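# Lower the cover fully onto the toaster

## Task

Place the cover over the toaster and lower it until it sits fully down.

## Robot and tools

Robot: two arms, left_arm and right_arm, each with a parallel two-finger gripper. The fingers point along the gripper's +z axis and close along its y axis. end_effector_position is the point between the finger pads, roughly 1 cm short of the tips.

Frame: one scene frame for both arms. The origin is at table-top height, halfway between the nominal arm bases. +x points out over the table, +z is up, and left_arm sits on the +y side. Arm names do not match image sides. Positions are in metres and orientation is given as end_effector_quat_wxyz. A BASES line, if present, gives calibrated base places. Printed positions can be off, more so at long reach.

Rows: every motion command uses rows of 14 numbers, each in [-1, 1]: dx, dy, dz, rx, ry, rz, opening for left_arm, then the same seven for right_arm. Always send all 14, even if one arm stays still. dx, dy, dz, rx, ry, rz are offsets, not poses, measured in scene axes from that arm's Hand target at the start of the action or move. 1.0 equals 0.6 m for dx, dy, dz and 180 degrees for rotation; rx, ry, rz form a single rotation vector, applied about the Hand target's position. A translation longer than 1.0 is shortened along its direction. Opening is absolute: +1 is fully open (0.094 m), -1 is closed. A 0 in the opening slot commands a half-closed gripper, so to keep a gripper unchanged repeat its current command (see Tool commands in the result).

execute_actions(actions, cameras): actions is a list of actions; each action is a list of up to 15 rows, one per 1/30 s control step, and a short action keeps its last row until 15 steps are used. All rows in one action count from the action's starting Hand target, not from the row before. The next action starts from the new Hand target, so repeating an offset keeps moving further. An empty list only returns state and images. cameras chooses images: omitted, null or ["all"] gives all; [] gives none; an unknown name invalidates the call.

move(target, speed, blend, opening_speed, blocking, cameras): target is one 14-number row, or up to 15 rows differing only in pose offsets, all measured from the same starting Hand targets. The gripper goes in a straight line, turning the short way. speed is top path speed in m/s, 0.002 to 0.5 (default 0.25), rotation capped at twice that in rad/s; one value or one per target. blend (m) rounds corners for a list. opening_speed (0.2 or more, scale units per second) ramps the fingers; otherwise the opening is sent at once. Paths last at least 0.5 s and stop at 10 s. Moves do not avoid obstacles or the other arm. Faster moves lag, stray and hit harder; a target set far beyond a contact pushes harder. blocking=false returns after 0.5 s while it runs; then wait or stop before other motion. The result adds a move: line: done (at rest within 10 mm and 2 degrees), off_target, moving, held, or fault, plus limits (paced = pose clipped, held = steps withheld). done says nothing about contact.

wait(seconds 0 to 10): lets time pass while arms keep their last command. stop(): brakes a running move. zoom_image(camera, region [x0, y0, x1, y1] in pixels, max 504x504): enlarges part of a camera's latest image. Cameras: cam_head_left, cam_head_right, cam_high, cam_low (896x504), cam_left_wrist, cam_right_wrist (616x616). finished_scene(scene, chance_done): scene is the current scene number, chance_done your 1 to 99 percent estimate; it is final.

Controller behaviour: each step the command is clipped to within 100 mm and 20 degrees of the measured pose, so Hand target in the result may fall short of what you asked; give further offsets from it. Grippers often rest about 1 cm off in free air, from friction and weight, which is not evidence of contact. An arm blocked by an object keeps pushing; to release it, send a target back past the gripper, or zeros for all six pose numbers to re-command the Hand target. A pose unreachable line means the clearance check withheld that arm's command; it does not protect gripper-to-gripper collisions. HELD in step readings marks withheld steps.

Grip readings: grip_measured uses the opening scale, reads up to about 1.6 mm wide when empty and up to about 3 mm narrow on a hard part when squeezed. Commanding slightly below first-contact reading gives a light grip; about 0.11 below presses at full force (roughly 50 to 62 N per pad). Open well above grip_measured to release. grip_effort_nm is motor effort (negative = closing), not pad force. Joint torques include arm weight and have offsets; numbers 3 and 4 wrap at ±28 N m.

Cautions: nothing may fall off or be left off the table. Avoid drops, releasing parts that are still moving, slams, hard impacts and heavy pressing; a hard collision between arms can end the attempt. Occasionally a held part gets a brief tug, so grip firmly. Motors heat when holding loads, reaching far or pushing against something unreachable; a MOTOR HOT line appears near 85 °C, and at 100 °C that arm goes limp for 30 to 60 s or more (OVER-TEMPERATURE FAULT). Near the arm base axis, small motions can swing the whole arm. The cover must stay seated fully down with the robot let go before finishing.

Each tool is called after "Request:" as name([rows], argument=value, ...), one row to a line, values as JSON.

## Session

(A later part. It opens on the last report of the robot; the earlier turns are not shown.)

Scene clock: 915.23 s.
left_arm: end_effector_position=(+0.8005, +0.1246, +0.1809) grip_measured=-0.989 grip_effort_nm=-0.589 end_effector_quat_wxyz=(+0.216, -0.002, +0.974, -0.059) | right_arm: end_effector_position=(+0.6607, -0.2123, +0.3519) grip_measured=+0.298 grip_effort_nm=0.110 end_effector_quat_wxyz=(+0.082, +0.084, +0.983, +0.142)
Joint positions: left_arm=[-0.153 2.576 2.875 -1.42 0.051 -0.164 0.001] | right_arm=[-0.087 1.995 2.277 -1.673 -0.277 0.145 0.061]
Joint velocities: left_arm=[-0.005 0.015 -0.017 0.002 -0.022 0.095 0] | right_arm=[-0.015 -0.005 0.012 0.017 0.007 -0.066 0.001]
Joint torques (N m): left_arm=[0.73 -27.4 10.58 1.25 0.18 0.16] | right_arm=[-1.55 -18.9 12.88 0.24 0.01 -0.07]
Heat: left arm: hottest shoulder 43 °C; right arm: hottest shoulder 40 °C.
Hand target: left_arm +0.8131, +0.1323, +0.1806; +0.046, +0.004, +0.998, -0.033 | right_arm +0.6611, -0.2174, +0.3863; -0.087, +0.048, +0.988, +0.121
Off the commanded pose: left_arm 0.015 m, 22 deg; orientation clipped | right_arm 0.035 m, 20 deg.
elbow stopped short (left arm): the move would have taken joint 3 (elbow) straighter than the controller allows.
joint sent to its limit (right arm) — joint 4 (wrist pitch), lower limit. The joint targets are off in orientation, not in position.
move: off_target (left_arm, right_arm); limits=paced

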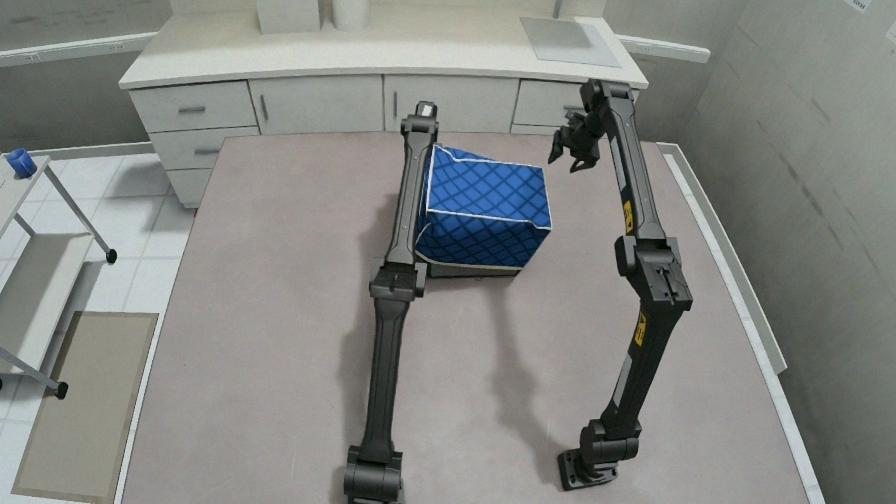

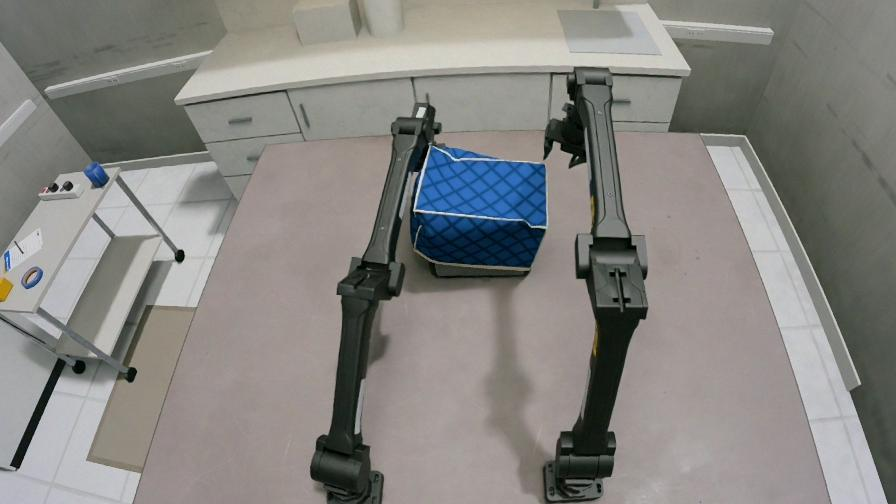

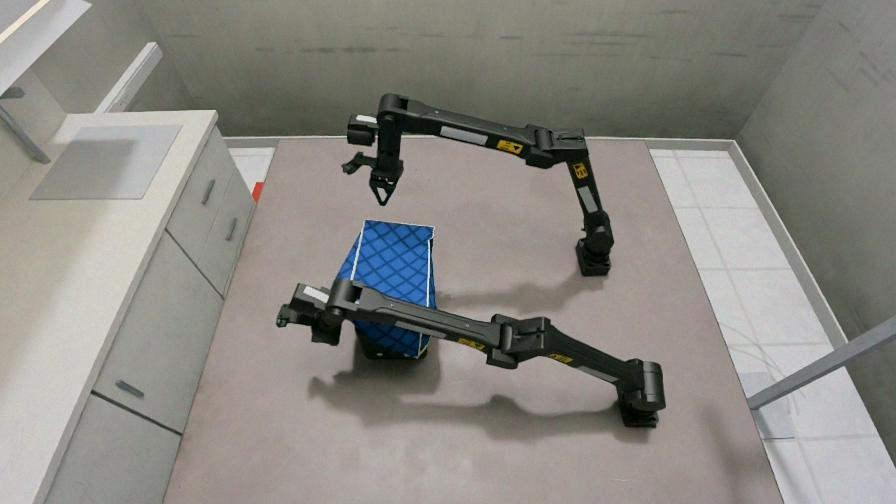

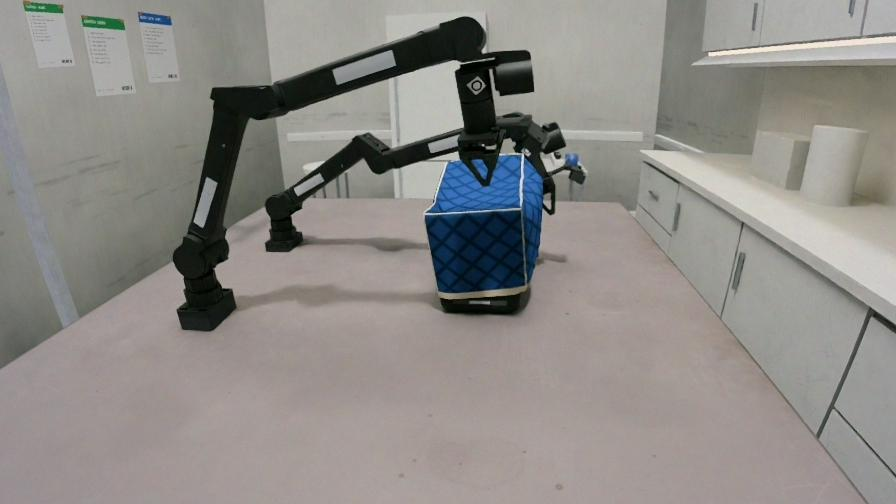

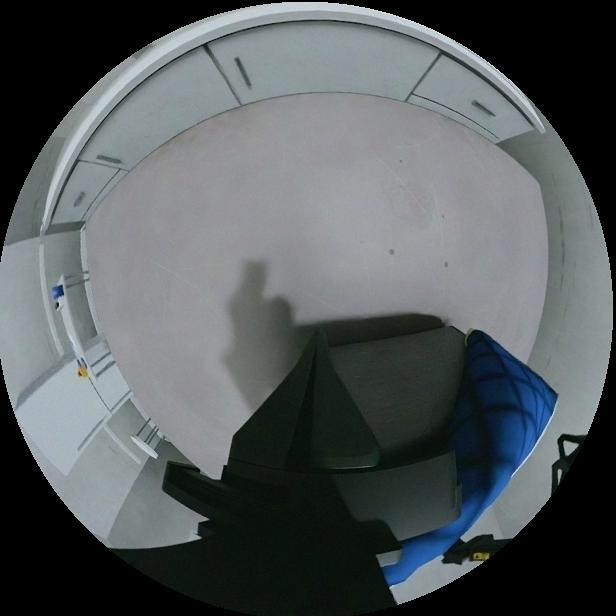

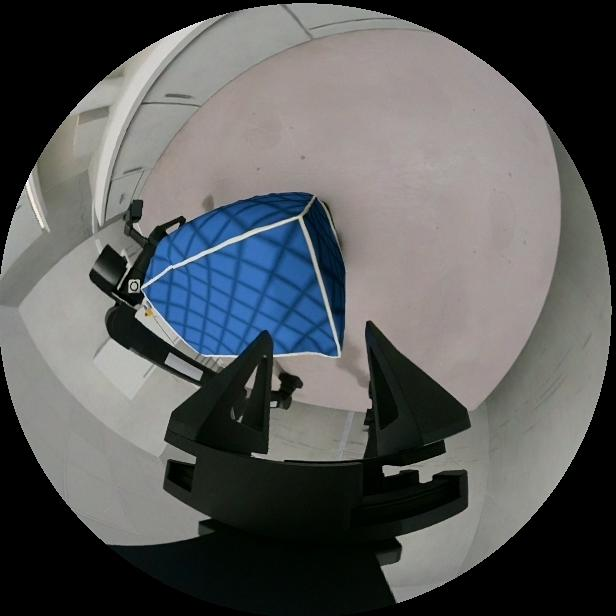

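Request:
move([
  [0,0.16,0,0,0,0,-1,0,0,0,0,0,0,0.3],
  [-0.07,0.25,0.25,0,0,0,-1,0,0,0,0,0,0,0.3],
], cameras=[])

Request:
wait(seconds=0.5)

Request:
zoom_image(camera="cam_high", region=[290, 210, 490, 410])

Request:
zoom_image(camera="cam_head_right", region=[350, 60, 600, 310])

Scene clock: 930.80 s.
left_arm: end_effector_position=(+0.7696, +0.2727, +0.2976) grip_measured=-0.989 grip_effort_nm=-0.589 end_effector_quat_wxyz=(+0.244, -0.008, +0.969, -0.032) | right_arm: end_effector_position=(+0.6607, -0.2123, +0.3519) grip_measured=+0.298 grip_effort_nm=0.110 end_effector_quat_wxyz=(+0.082, +0.084, +0.983, +0.142)
Joint positions: left_arm=[0.028 2.418 2.88 -1.542 0.074 -0.001 0.001] | right_arm=[-0.087 1.995 2.277 -1.673 -0.277 0.145 0.061]
Joint velocities: left_arm=[-0.005 -0.005 0.002 0.002 0.022 -0.022 0.001] | right_arm=[-0.015 0.005 -0.002 0.017 0.007 0.051 0]
Joint torques (N m): left_arm=[0.62 -29.45 9.92 0.92 0.16 0.14] | right_arm=[-1.55 -18.78 12.88 0.24 0.01 -0.07]
Heat: left arm: hottest shoulder 43 °C; right arm: hottest shoulder 40 °C.
Hand target: left_arm +0.7712, +0.2797, +0.3331; +0.072, +0.003, +0.997, -0.034 | right_arm +0.6611, -0.2174, +0.3863; -0.087, +0.048, +0.988, +0.121
Off the commanded pose: left_arm 0.034 m, 23 deg; orientation clipped | right_arm 0.035 m, 20 deg.
elbow stopped short (left arm): the move would have taken joint 3 (elbow) straighter than the controller allows.
joint sent to its limit (right arm) — joint 4 (wrist pitch), lower limit. The joint targets are off in orientation, not in position.
move: off_target (left_arm, right_arm); limits=paced
No camera images: "cameras" was empty.

Scene clock: 931.30 s.
left_arm: end_effector_position=(+0.7696, +0.2727, +0.2976) grip_measured=-0.989 grip_effort_nm=-0.584 end_effector_quat_wxyz=(+0.244, -0.007, +0.969, -0.032) | right_arm: end_effector_position=(+0.6607, -0.2123, +0.3519) grip_measured=+0.298 grip_effort_nm=0.100 end_effector_quat_wxyz=(+0.082, +0.084, +0.983, +0.142)
Joint positions: left_arm=[0.028 2.418 2.88 -1.542 0.074 -0.001 0.001] | right_arm=[-0.087 1.995 2.277 -1.673 -0.277 0.145 0.061]
Joint velocities: left_arm=[-0.005 -0.015 0.012 -0.027 0.051 0.022 0] | right_arm=[-0.005 0.005 0.022 0.002 -0.007 0.022 -0.001]
Joint torques (N m): left_arm=[0.56 -29.27 9.84 0.96 0.13 0.19] | right_arm=[-1.49 -18.78 12.93 0.23 0.01 -0.06]
Heat: left arm: hottest shoulder 43 °C; right arm: hottest shoulder 40 °C.
Hand target: left_arm +0.7712, +0.2797, +0.3331; +0.072, +0.003, +0.997, -0.034 | right_arm +0.6611, -0.2174, +0.3863; -0.087, +0.048, +0.988, +0.121
Tool commands: left_gripper/opening=-1.0 right_gripper/opening=+0.3
Off the commanded pose: left_arm 0.034 m, 23 deg; orientation clipped | right_arm 0.035 m, 20 deg.
wait: 0.50 s; at rest by 0.17 s

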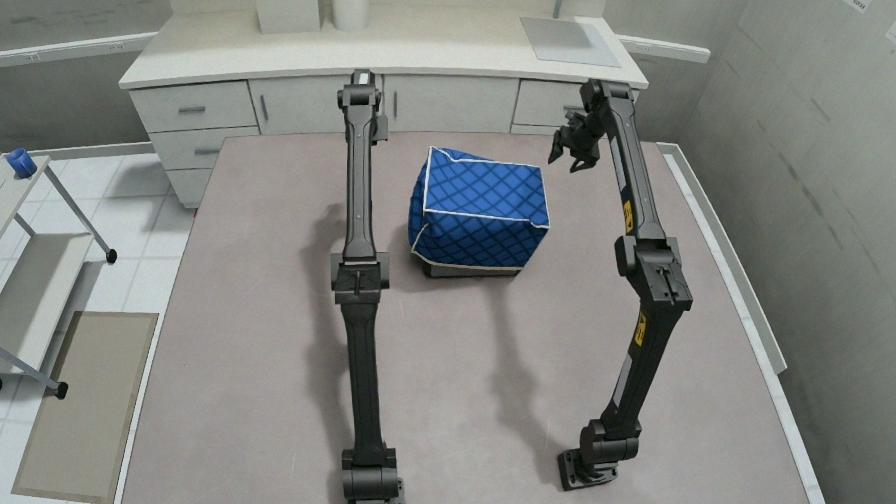

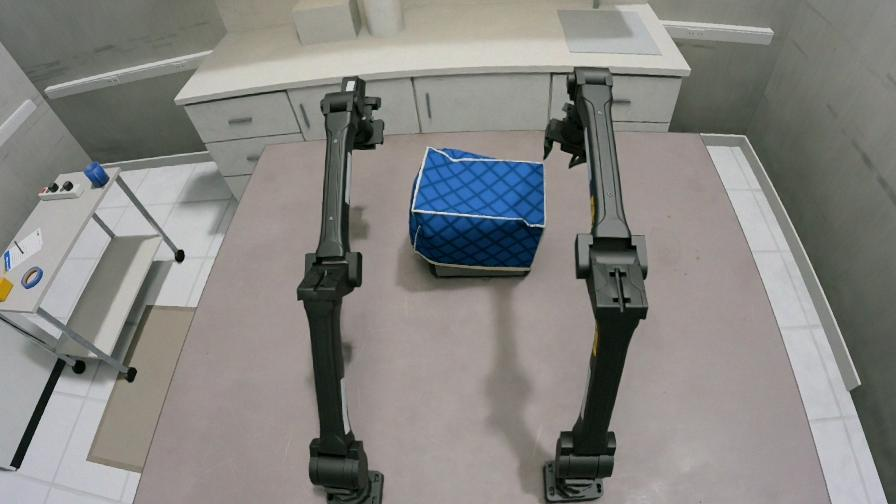

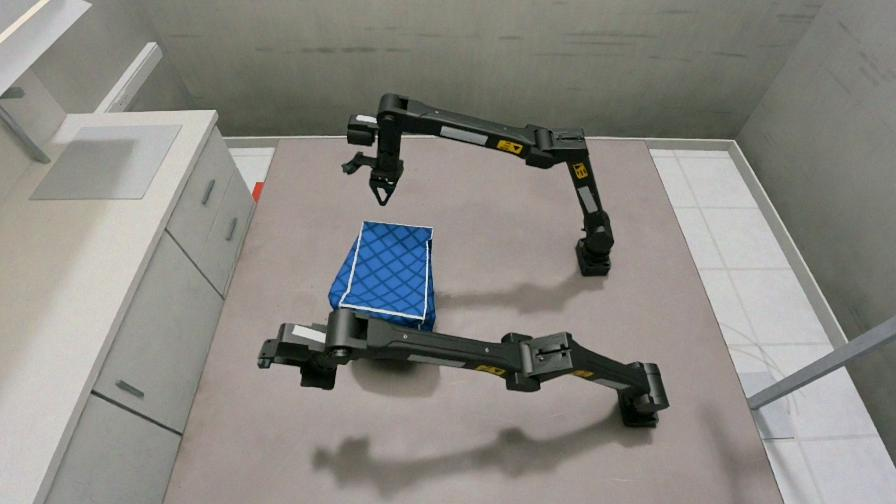

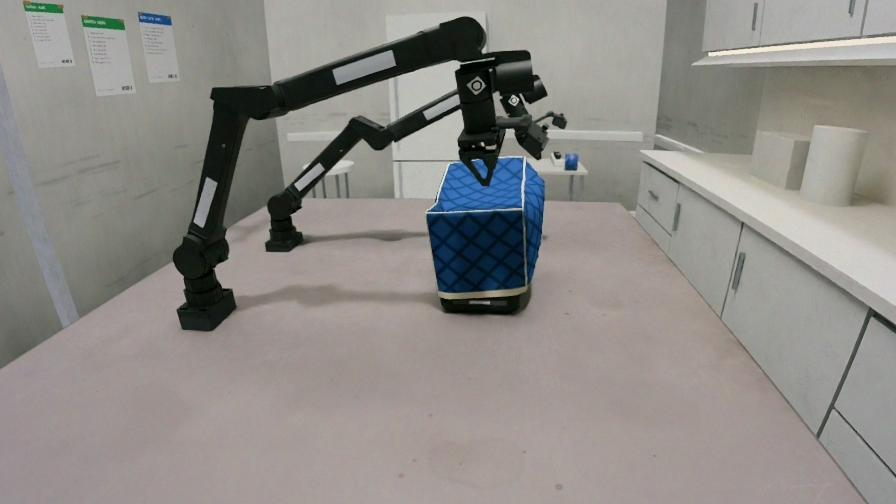

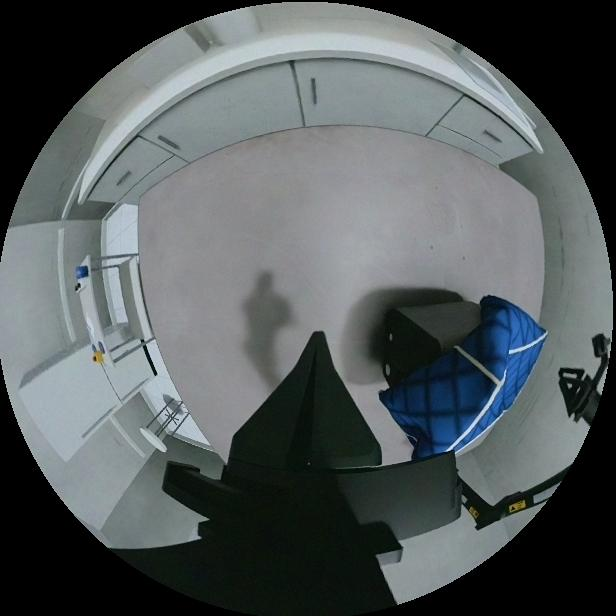

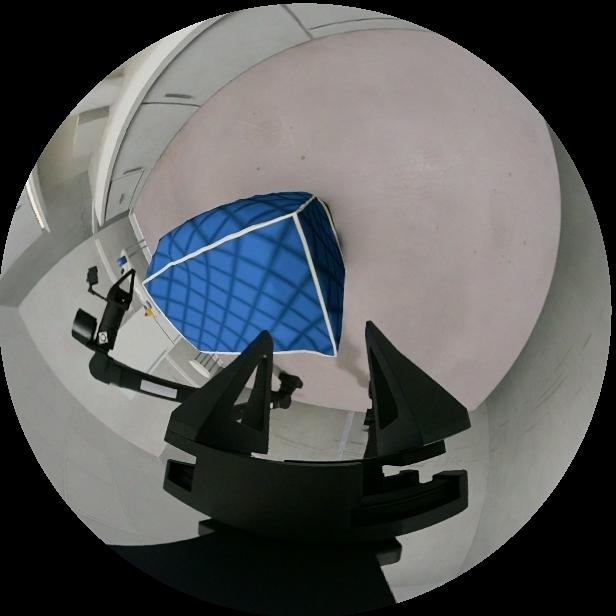

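Scaled by 2.520.

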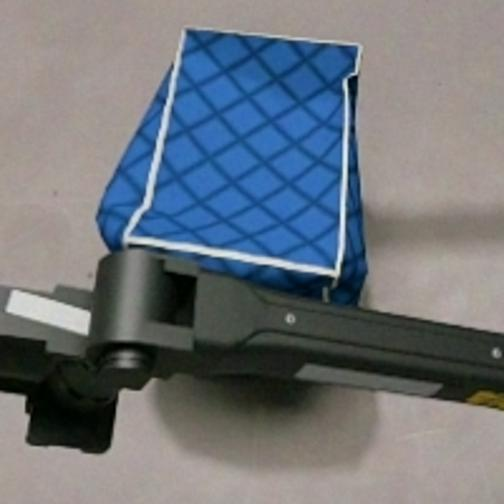

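Scaled by 2.016.

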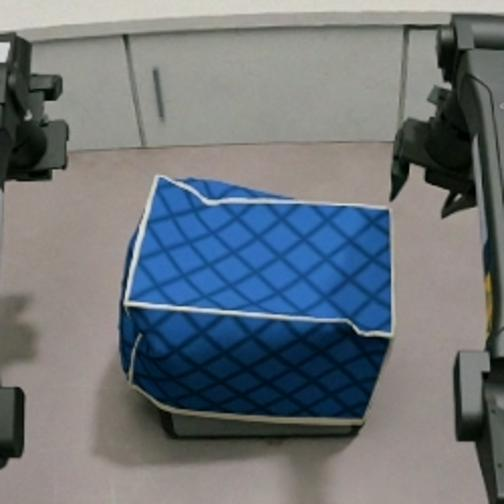

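Request:
move([
  [-0.1,-0.1,0.1,-0.03,0,0,0.5,0,0,0,0,0,0,0.3],
  [-0.16,-0.28,0.08,-0.03,0,0,0.5,0,0,0,0,0,0,0.3],
  [-0.16,-0.28,-0.18,-0.03,0,0,0.5,0,0,0,0,0,0,0.3],
], cameras=[])

Request:
move(target=[0,0,0,0,0,0,-1,0,0,0,0,0,0,0.3])

Request:
zoom_image(camera="cam_head_right", region=[350, 60, 600, 310])

Scene clock: 938.70 s.
left_arm: end_effector_position=(+0.6735, +0.1131, +0.2233) grip_measured=+0.498 grip_effort_nm=0.085 end_effector_quat_wxyz=(+0.069, -0.005, +0.995, -0.078) | right_arm: end_effector_position=(+0.6607, -0.2123, +0.3519) grip_measured=+0.298 grip_effort_nm=0.115 end_effector_quat_wxyz=(+0.082, +0.084, +0.983, +0.142)
Joint positions: left_arm=[-0.176 2.242 2.417 -1.582 0.13 -0.191 0.07] | right_arm=[-0.087 1.995 2.277 -1.673 -0.277 0.145 0.061]
Joint velocities: left_arm=[0.015 -0.005 -0.002 0.012 -0.051 0.022 0] | right_arm=[-0.005 -0.015 -0.007 0.002 -0.081 0.051 -0.001]
Joint torques (N m): left_arm=[0.32 -26.46 6.54 0.57 0.15 0.12] | right_arm=[-1.49 -18.73 12.89 0.23 0 -0.08]
Heat: left arm: hottest shoulder 44 °C; right arm: hottest shoulder 40 °C.
Hand target: left_arm +0.6737, +0.1139, +0.2219; +0.070, -0.004, +0.994, -0.079 | right_arm +0.6611, -0.2174, +0.3863; -0.087, +0.048, +0.988, +0.121
Off the commanded pose: left_arm 0.003 m, 1 deg | right_arm 0.035 m, 20 deg.
elbow stopped short (left arm): the move would have taken joint 3 (elbow) straighter than the controller allows.
joint sent to its limit (right arm) — joint 4 (wrist pitch), lower limit. The joint targets are off in orientation, not in position.
move: off_target (right_arm)
No camera images: "cameras" was empty.

Scene clock: 939.83 s.
left_arm: end_effector_position=(+0.6720, +0.1175, +0.2392) grip_measured=-0.888 grip_effort_nm=-1.033 end_effector_quat_wxyz=(+0.080, -0.006, +0.994, -0.079) | right_arm: end_effector_position=(+0.6607, -0.2123, +0.3519) grip_measured=+0.298 grip_effort_nm=0.105 end_effector_quat_wxyz=(+0.082, +0.084, +0.983, +0.142)
Joint positions: left_arm=[-0.17 2.217 2.413 -1.58 0.129 -0.19 0.005] | right_arm=[-0.087 1.995 2.277 -1.673 -0.277 0.145 0.061]
Joint velocities: left_arm=[-0.015 -0.024 -0.012 -0.017 0.051 0.007 0] | right_arm=[0.005 -0.015 -0.017 -0.002 -0.066 -0.051 0]
Joint torques (N m): left_arm=[-0.32 -24.29 6.58 0.64 0.19 0.11] | right_arm=[-1.44 -18.84 12.88 0.28 0.01 -0.08]
Heat: left arm: hottest shoulder 44 °C; right arm: hottest shoulder 40 °C.
Hand target: left_arm +0.6736, +0.1139, +0.2217; +0.070, -0.004, +0.994, -0.079 | right_arm +0.6611, -0.2174, +0.3863; -0.087, +0.048, +0.988, +0.121
Off the commanded pose: left_arm 0.018 m, 1 deg | right_arm 0.035 m, 20 deg.
joint sent to its limit (right arm) — joint 4 (wrist pitch), lower limit. The joint targets are off in orientation, not in position.
move: off_target (left_arm, right_arm)

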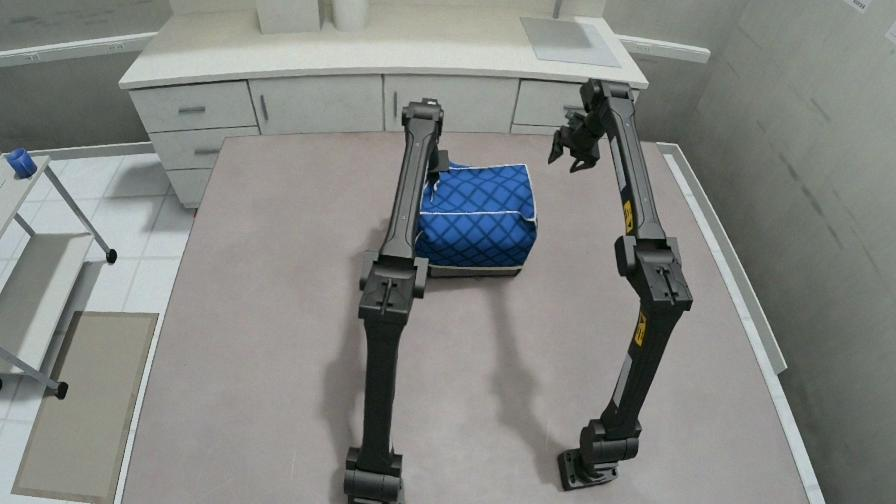

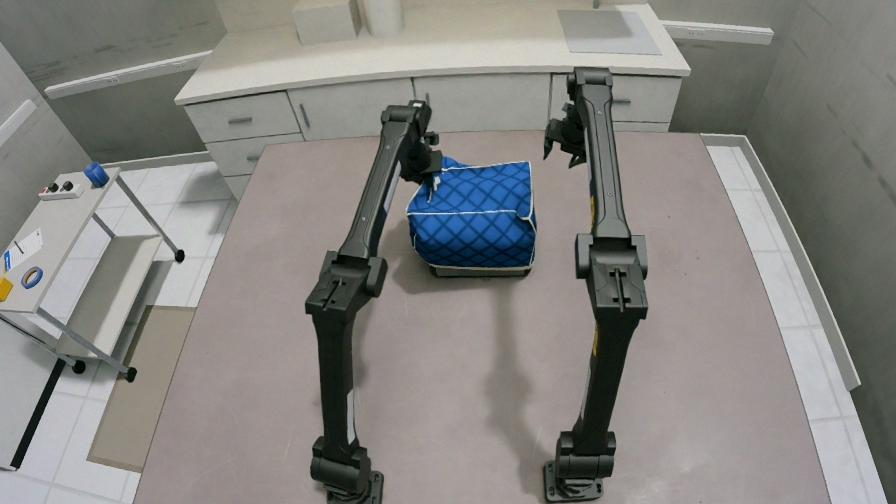

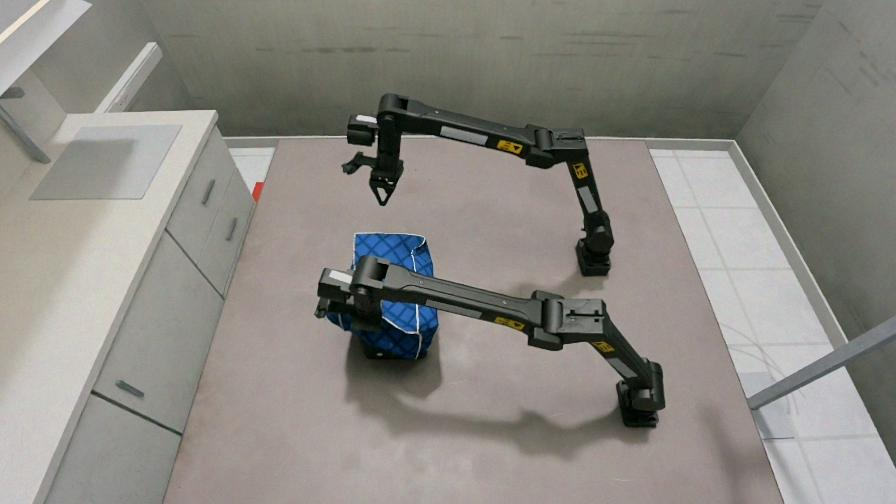

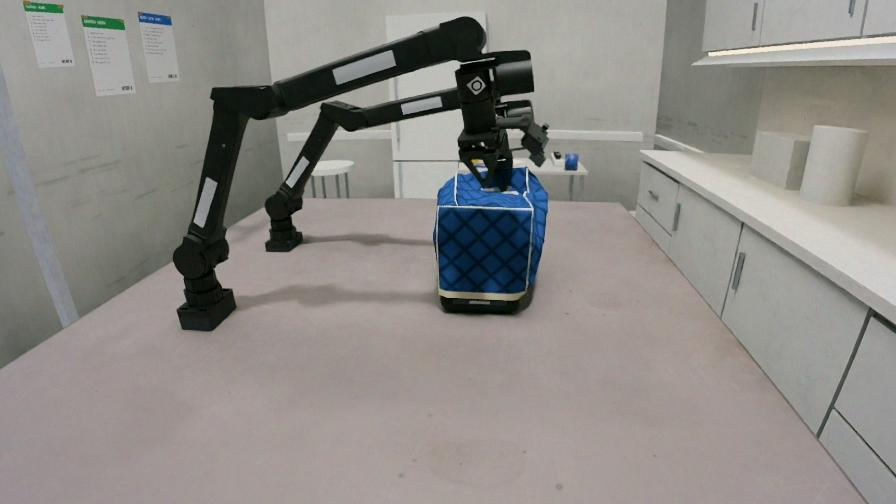

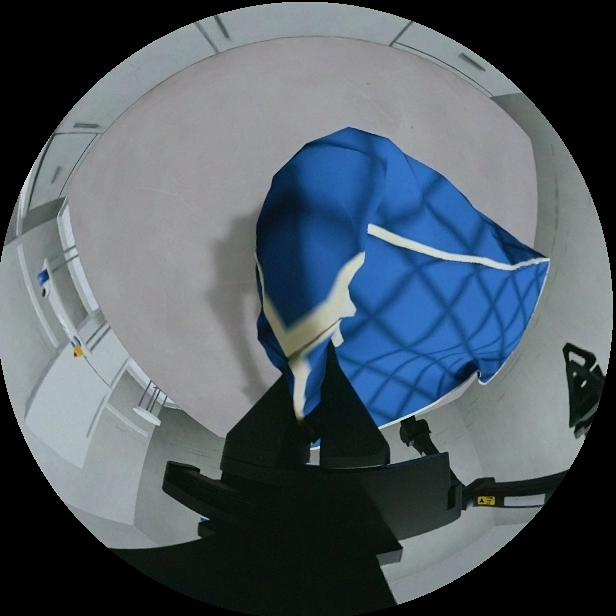

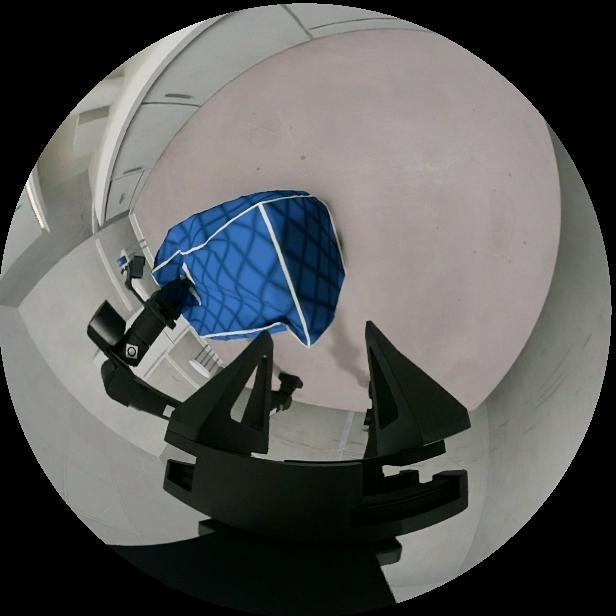

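Scaled by 2.016.

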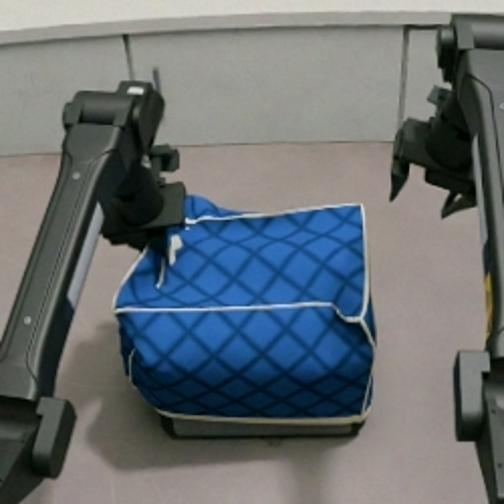

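Request:
move([
  [0.03,0.03,0.2,0,-0.1,0,-1,0,0,0,0,0,0,0.3],
  [0.15,0.05,0.33,0,-0.25,0,-1,0,0,0,0,0,0,0.3],
], speed=0.15)

Request:
zoom_image(camera="cam_low", region=[360, 60, 600, 330])

Request:
zoom_image(camera="cam_head_right", region=[350, 60, 600, 310])

Scene clock: 946.33 s.
left_arm: end_effector_position=(+0.7204, +0.1134, +0.2734) grip_measured=-0.888 grip_effort_nm=-1.028 end_effector_quat_wxyz=(+0.348, +0.039, +0.933, -0.081) | right_arm: end_effector_position=(+0.6607, -0.2123, +0.3519) grip_measured=+0.298 grip_effort_nm=0.105 end_effector_quat_wxyz=(+0.082, +0.084, +0.983, +0.142)
Joint positions: left_arm=[-0.179 1.957 1.925 -0.81 0.065 -0.116 0.005] | right_arm=[-0.087 1.995 2.277 -1.673 -0.277 0.145 0.061]
Joint velocities: left_arm=[-0.005 0.005 0.002 0.017 0.037 0.022 0] | right_arm=[0.005 0.005 -0.017 -0.012 -0.007 -0.051 0]
Joint torques (N m): left_arm=[1.26 -28.51 12.04 4 -0.78 0.21] | right_arm=[-1.44 -18.78 12.89 0.28 0.01 -0.06]
Heat: left arm: hottest shoulder 43 °C; right arm: hottest shoulder 40 °C.
Hand target: left_arm +0.7476, +0.1308, +0.3678; +0.445, +0.032, +0.891, -0.078 | right_arm +0.6611, -0.2174, +0.3863; -0.087, +0.048, +0.988, +0.121
Off the commanded pose: left_arm 0.156 m, 12 deg; position clipped | right_arm 0.035 m, 20 deg.
joint sent to its limit (right arm) — joint 4 (wrist pitch), lower limit. The joint targets are off in orientation, not in position.
move: off_target (left_arm, right_arm); limits=paced

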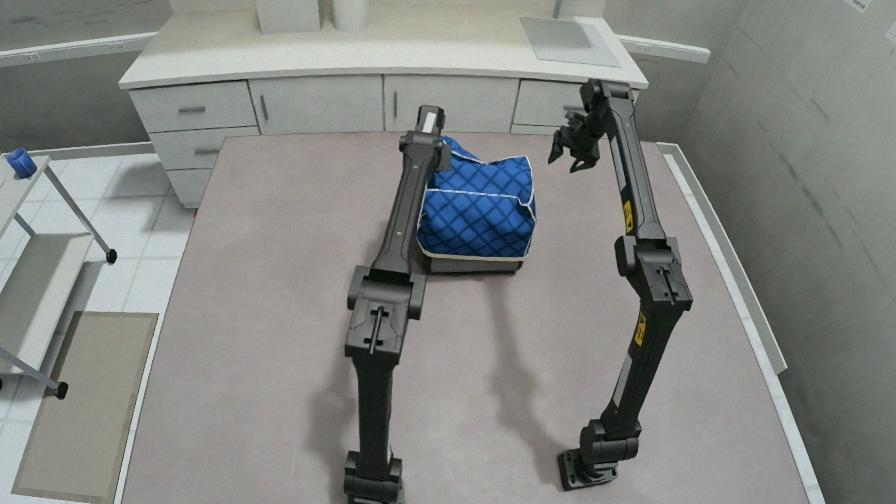

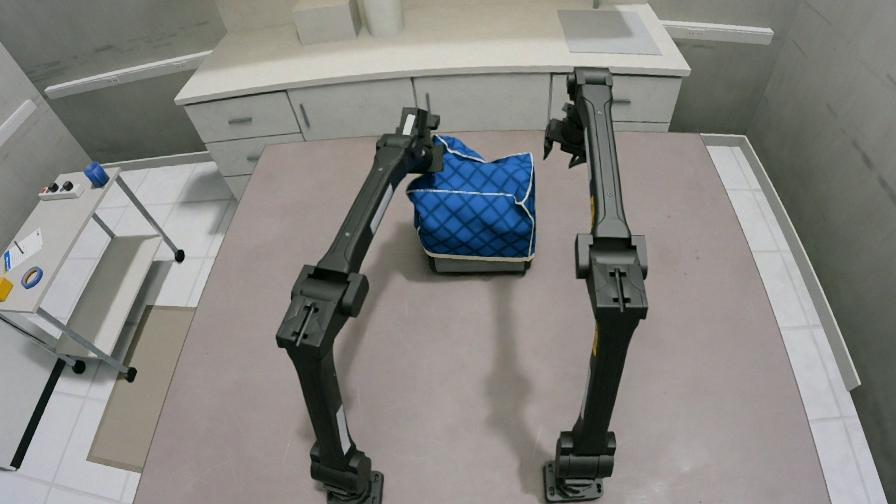

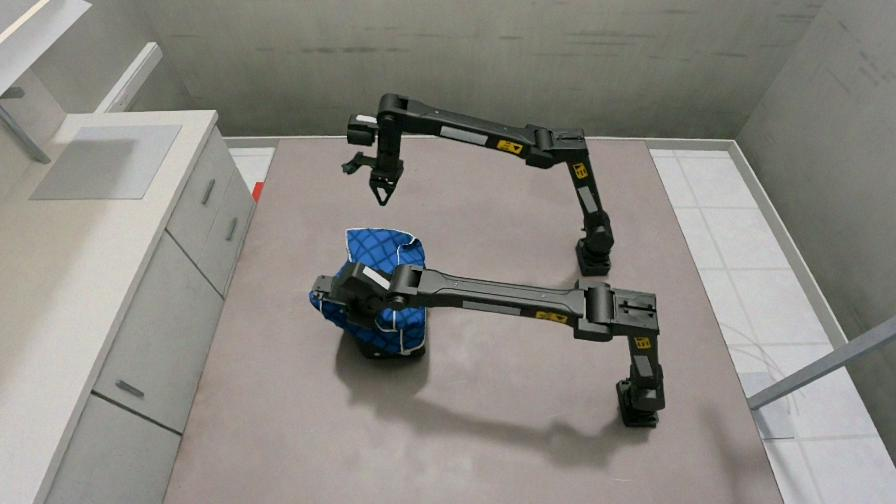

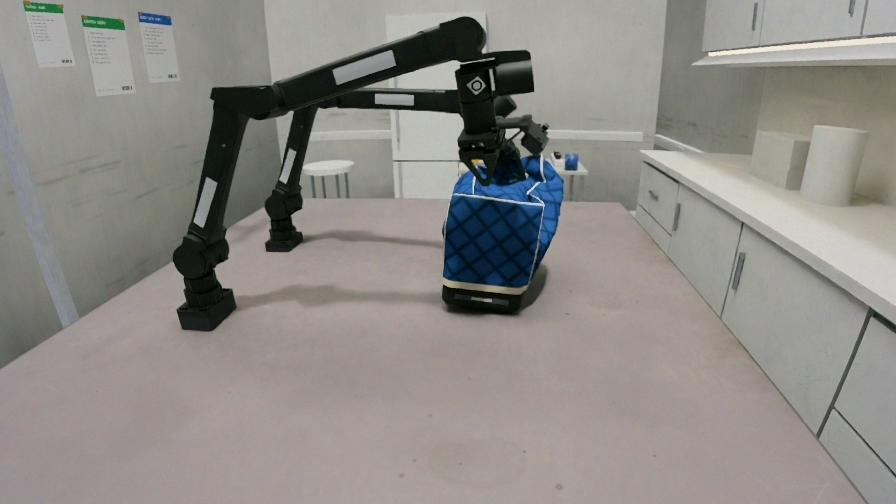

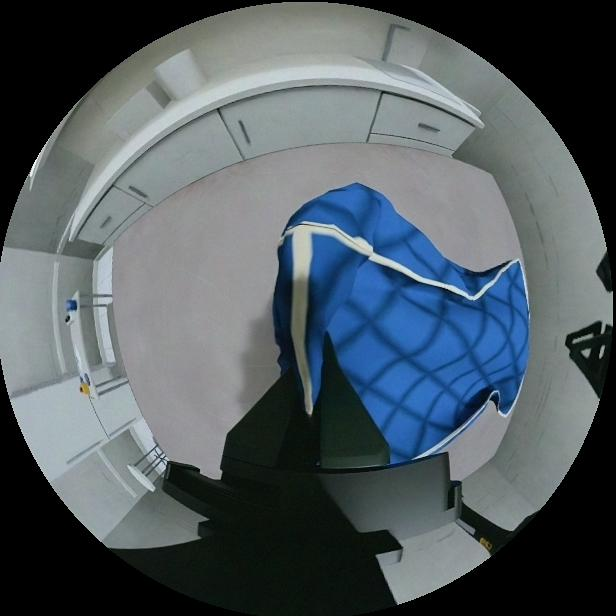

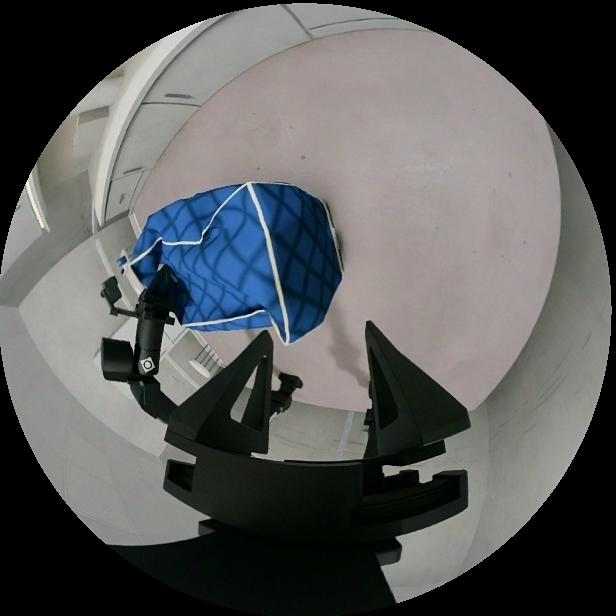

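Scaled by 1.867.

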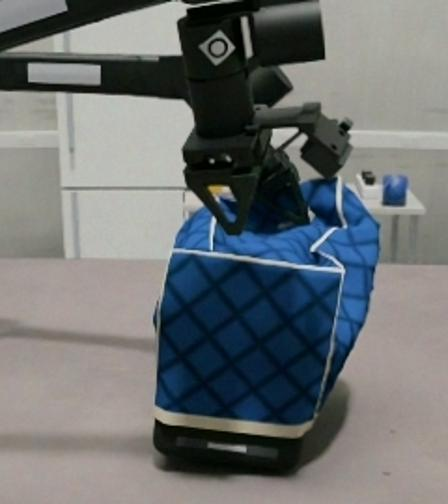

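Scaled by 2.016.

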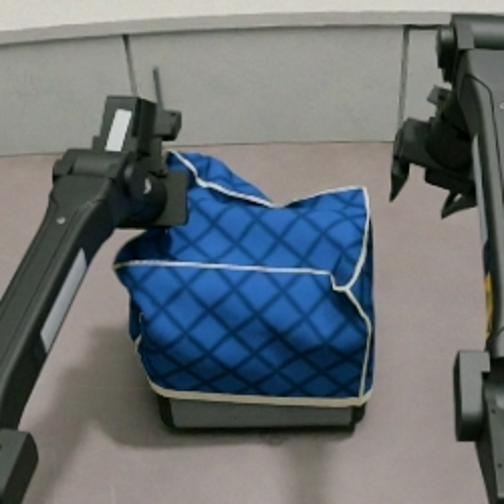

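Request:
move([
  [0,0.0,0.16,0,0,0,-1,0,0,0,0,0,0,0.3],
  [0.05,0.0,0.25,0,0,0,-1,0,0,0,0,0,0,0.3],
], speed=0.15)

Request:
zoom_image(camera="cam_low", region=[360, 60, 600, 330])

Request:
zoom_image(camera="cam_head_right", region=[350, 60, 600, 310])

Scene clock: 951.60 s.
left_arm: end_effector_position=(+0.7091, +0.1116, +0.2732) grip_measured=-0.888 grip_effort_nm=-1.033 end_effector_quat_wxyz=(+0.348, +0.040, +0.934, -0.075) | right_arm: end_effector_position=(+0.6607, -0.2123, +0.3519) grip_measured=+0.298 grip_effort_nm=0.110 end_effector_quat_wxyz=(+0.082, +0.084, +0.983, +0.142)
Joint positions: left_arm=[-0.188 1.926 1.879 -0.797 0.047 -0.116 0.005] | right_arm=[-0.087 1.995 2.277 -1.673 -0.277 0.145 0.061]
Joint velocities: left_arm=[0.005 -0.005 -0.002 0.002 -0.007 -0.051 0] | right_arm=[-0.005 -0.015 0.002 0.002 -0.051 -0.051 0]
Joint torques (N m): left_arm=[0.67 -28.4 12.41 3.88 -0.68 0.06] | right_arm=[-1.61 -18.9 12.88 0.28 0.01 -0.07]
Heat: left arm: hottest shoulder 42 °C; right arm: hottest shoulder 40 °C.
Hand target: left_arm +0.7359, +0.1181, +0.3691; +0.445, +0.032, +0.892, -0.078 | right_arm +0.6611, -0.2174, +0.3863; -0.087, +0.048, +0.988, +0.121
Off the commanded pose: left_arm 0.255 m, 12 deg; position clipped | right_arm 0.035 m, 20 deg.
joint sent to its limit (right arm) — joint 4 (wrist pitch), lower limit. The joint targets are off in orientation, not in position.
move: off_target (left_arm, right_arm); limits=paced

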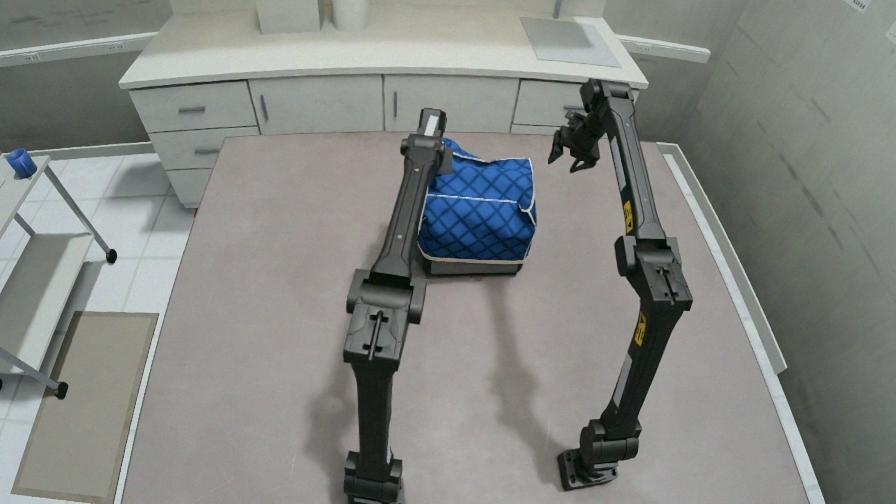

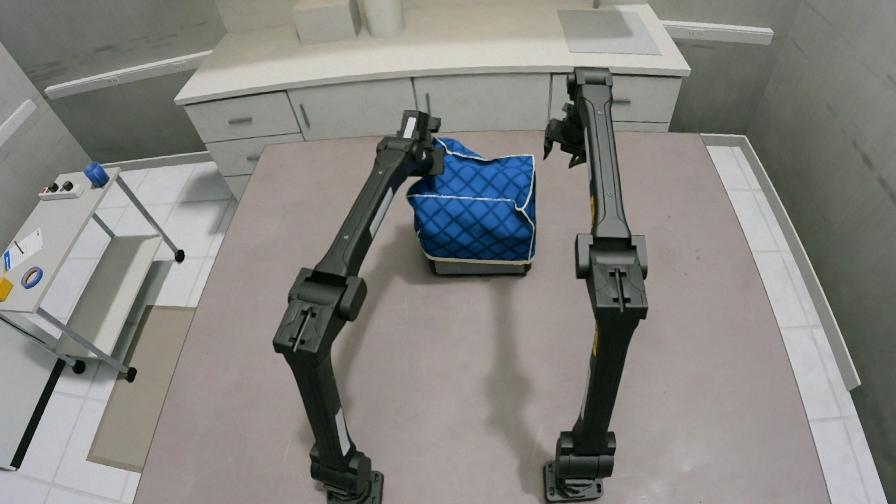

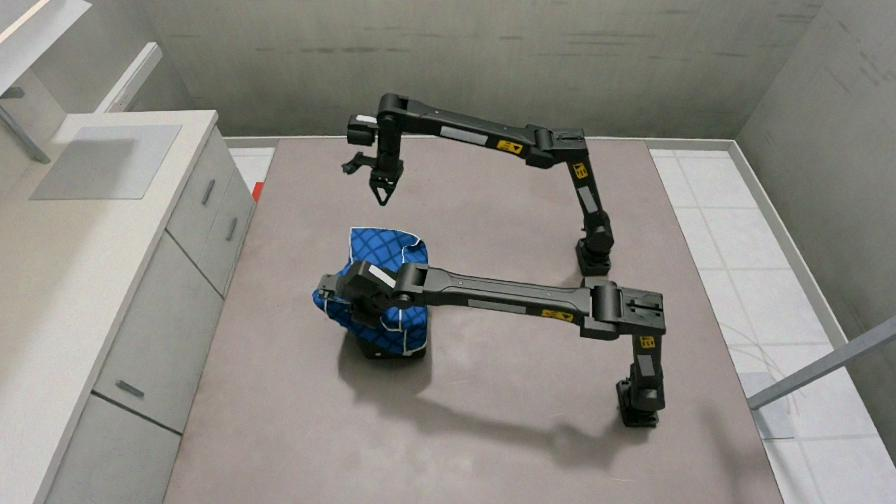

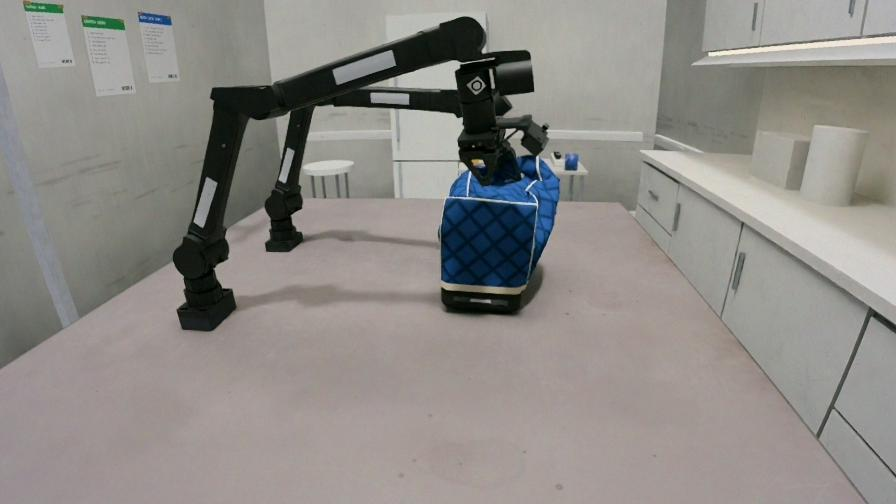

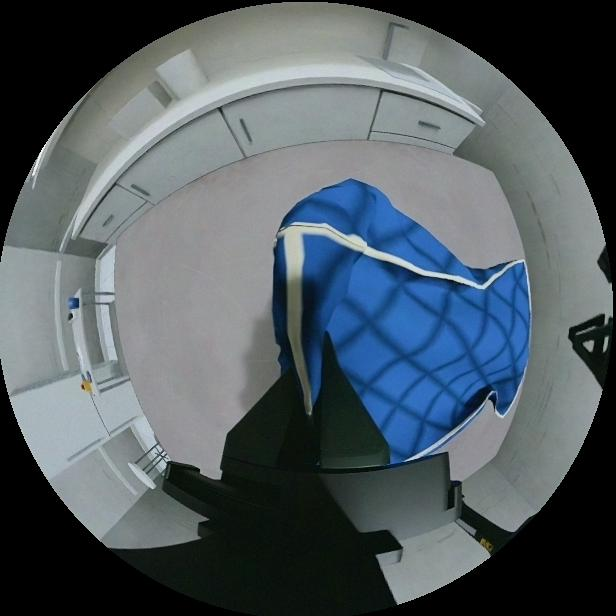

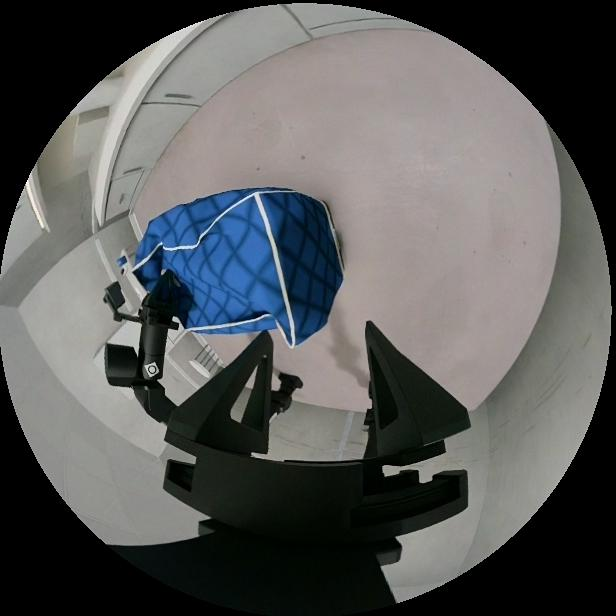

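Scaled by 1.867.

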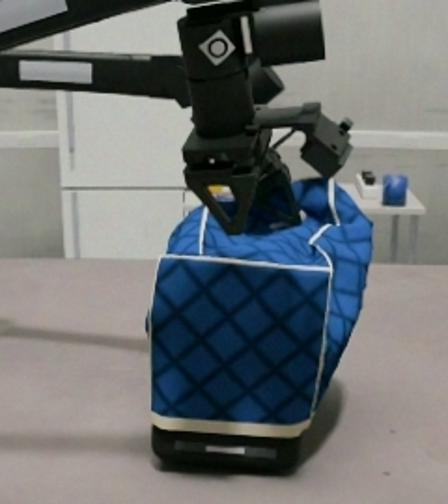

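Scaled by 2.016.

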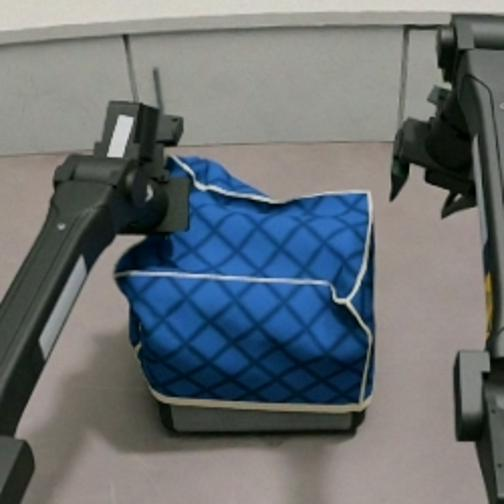

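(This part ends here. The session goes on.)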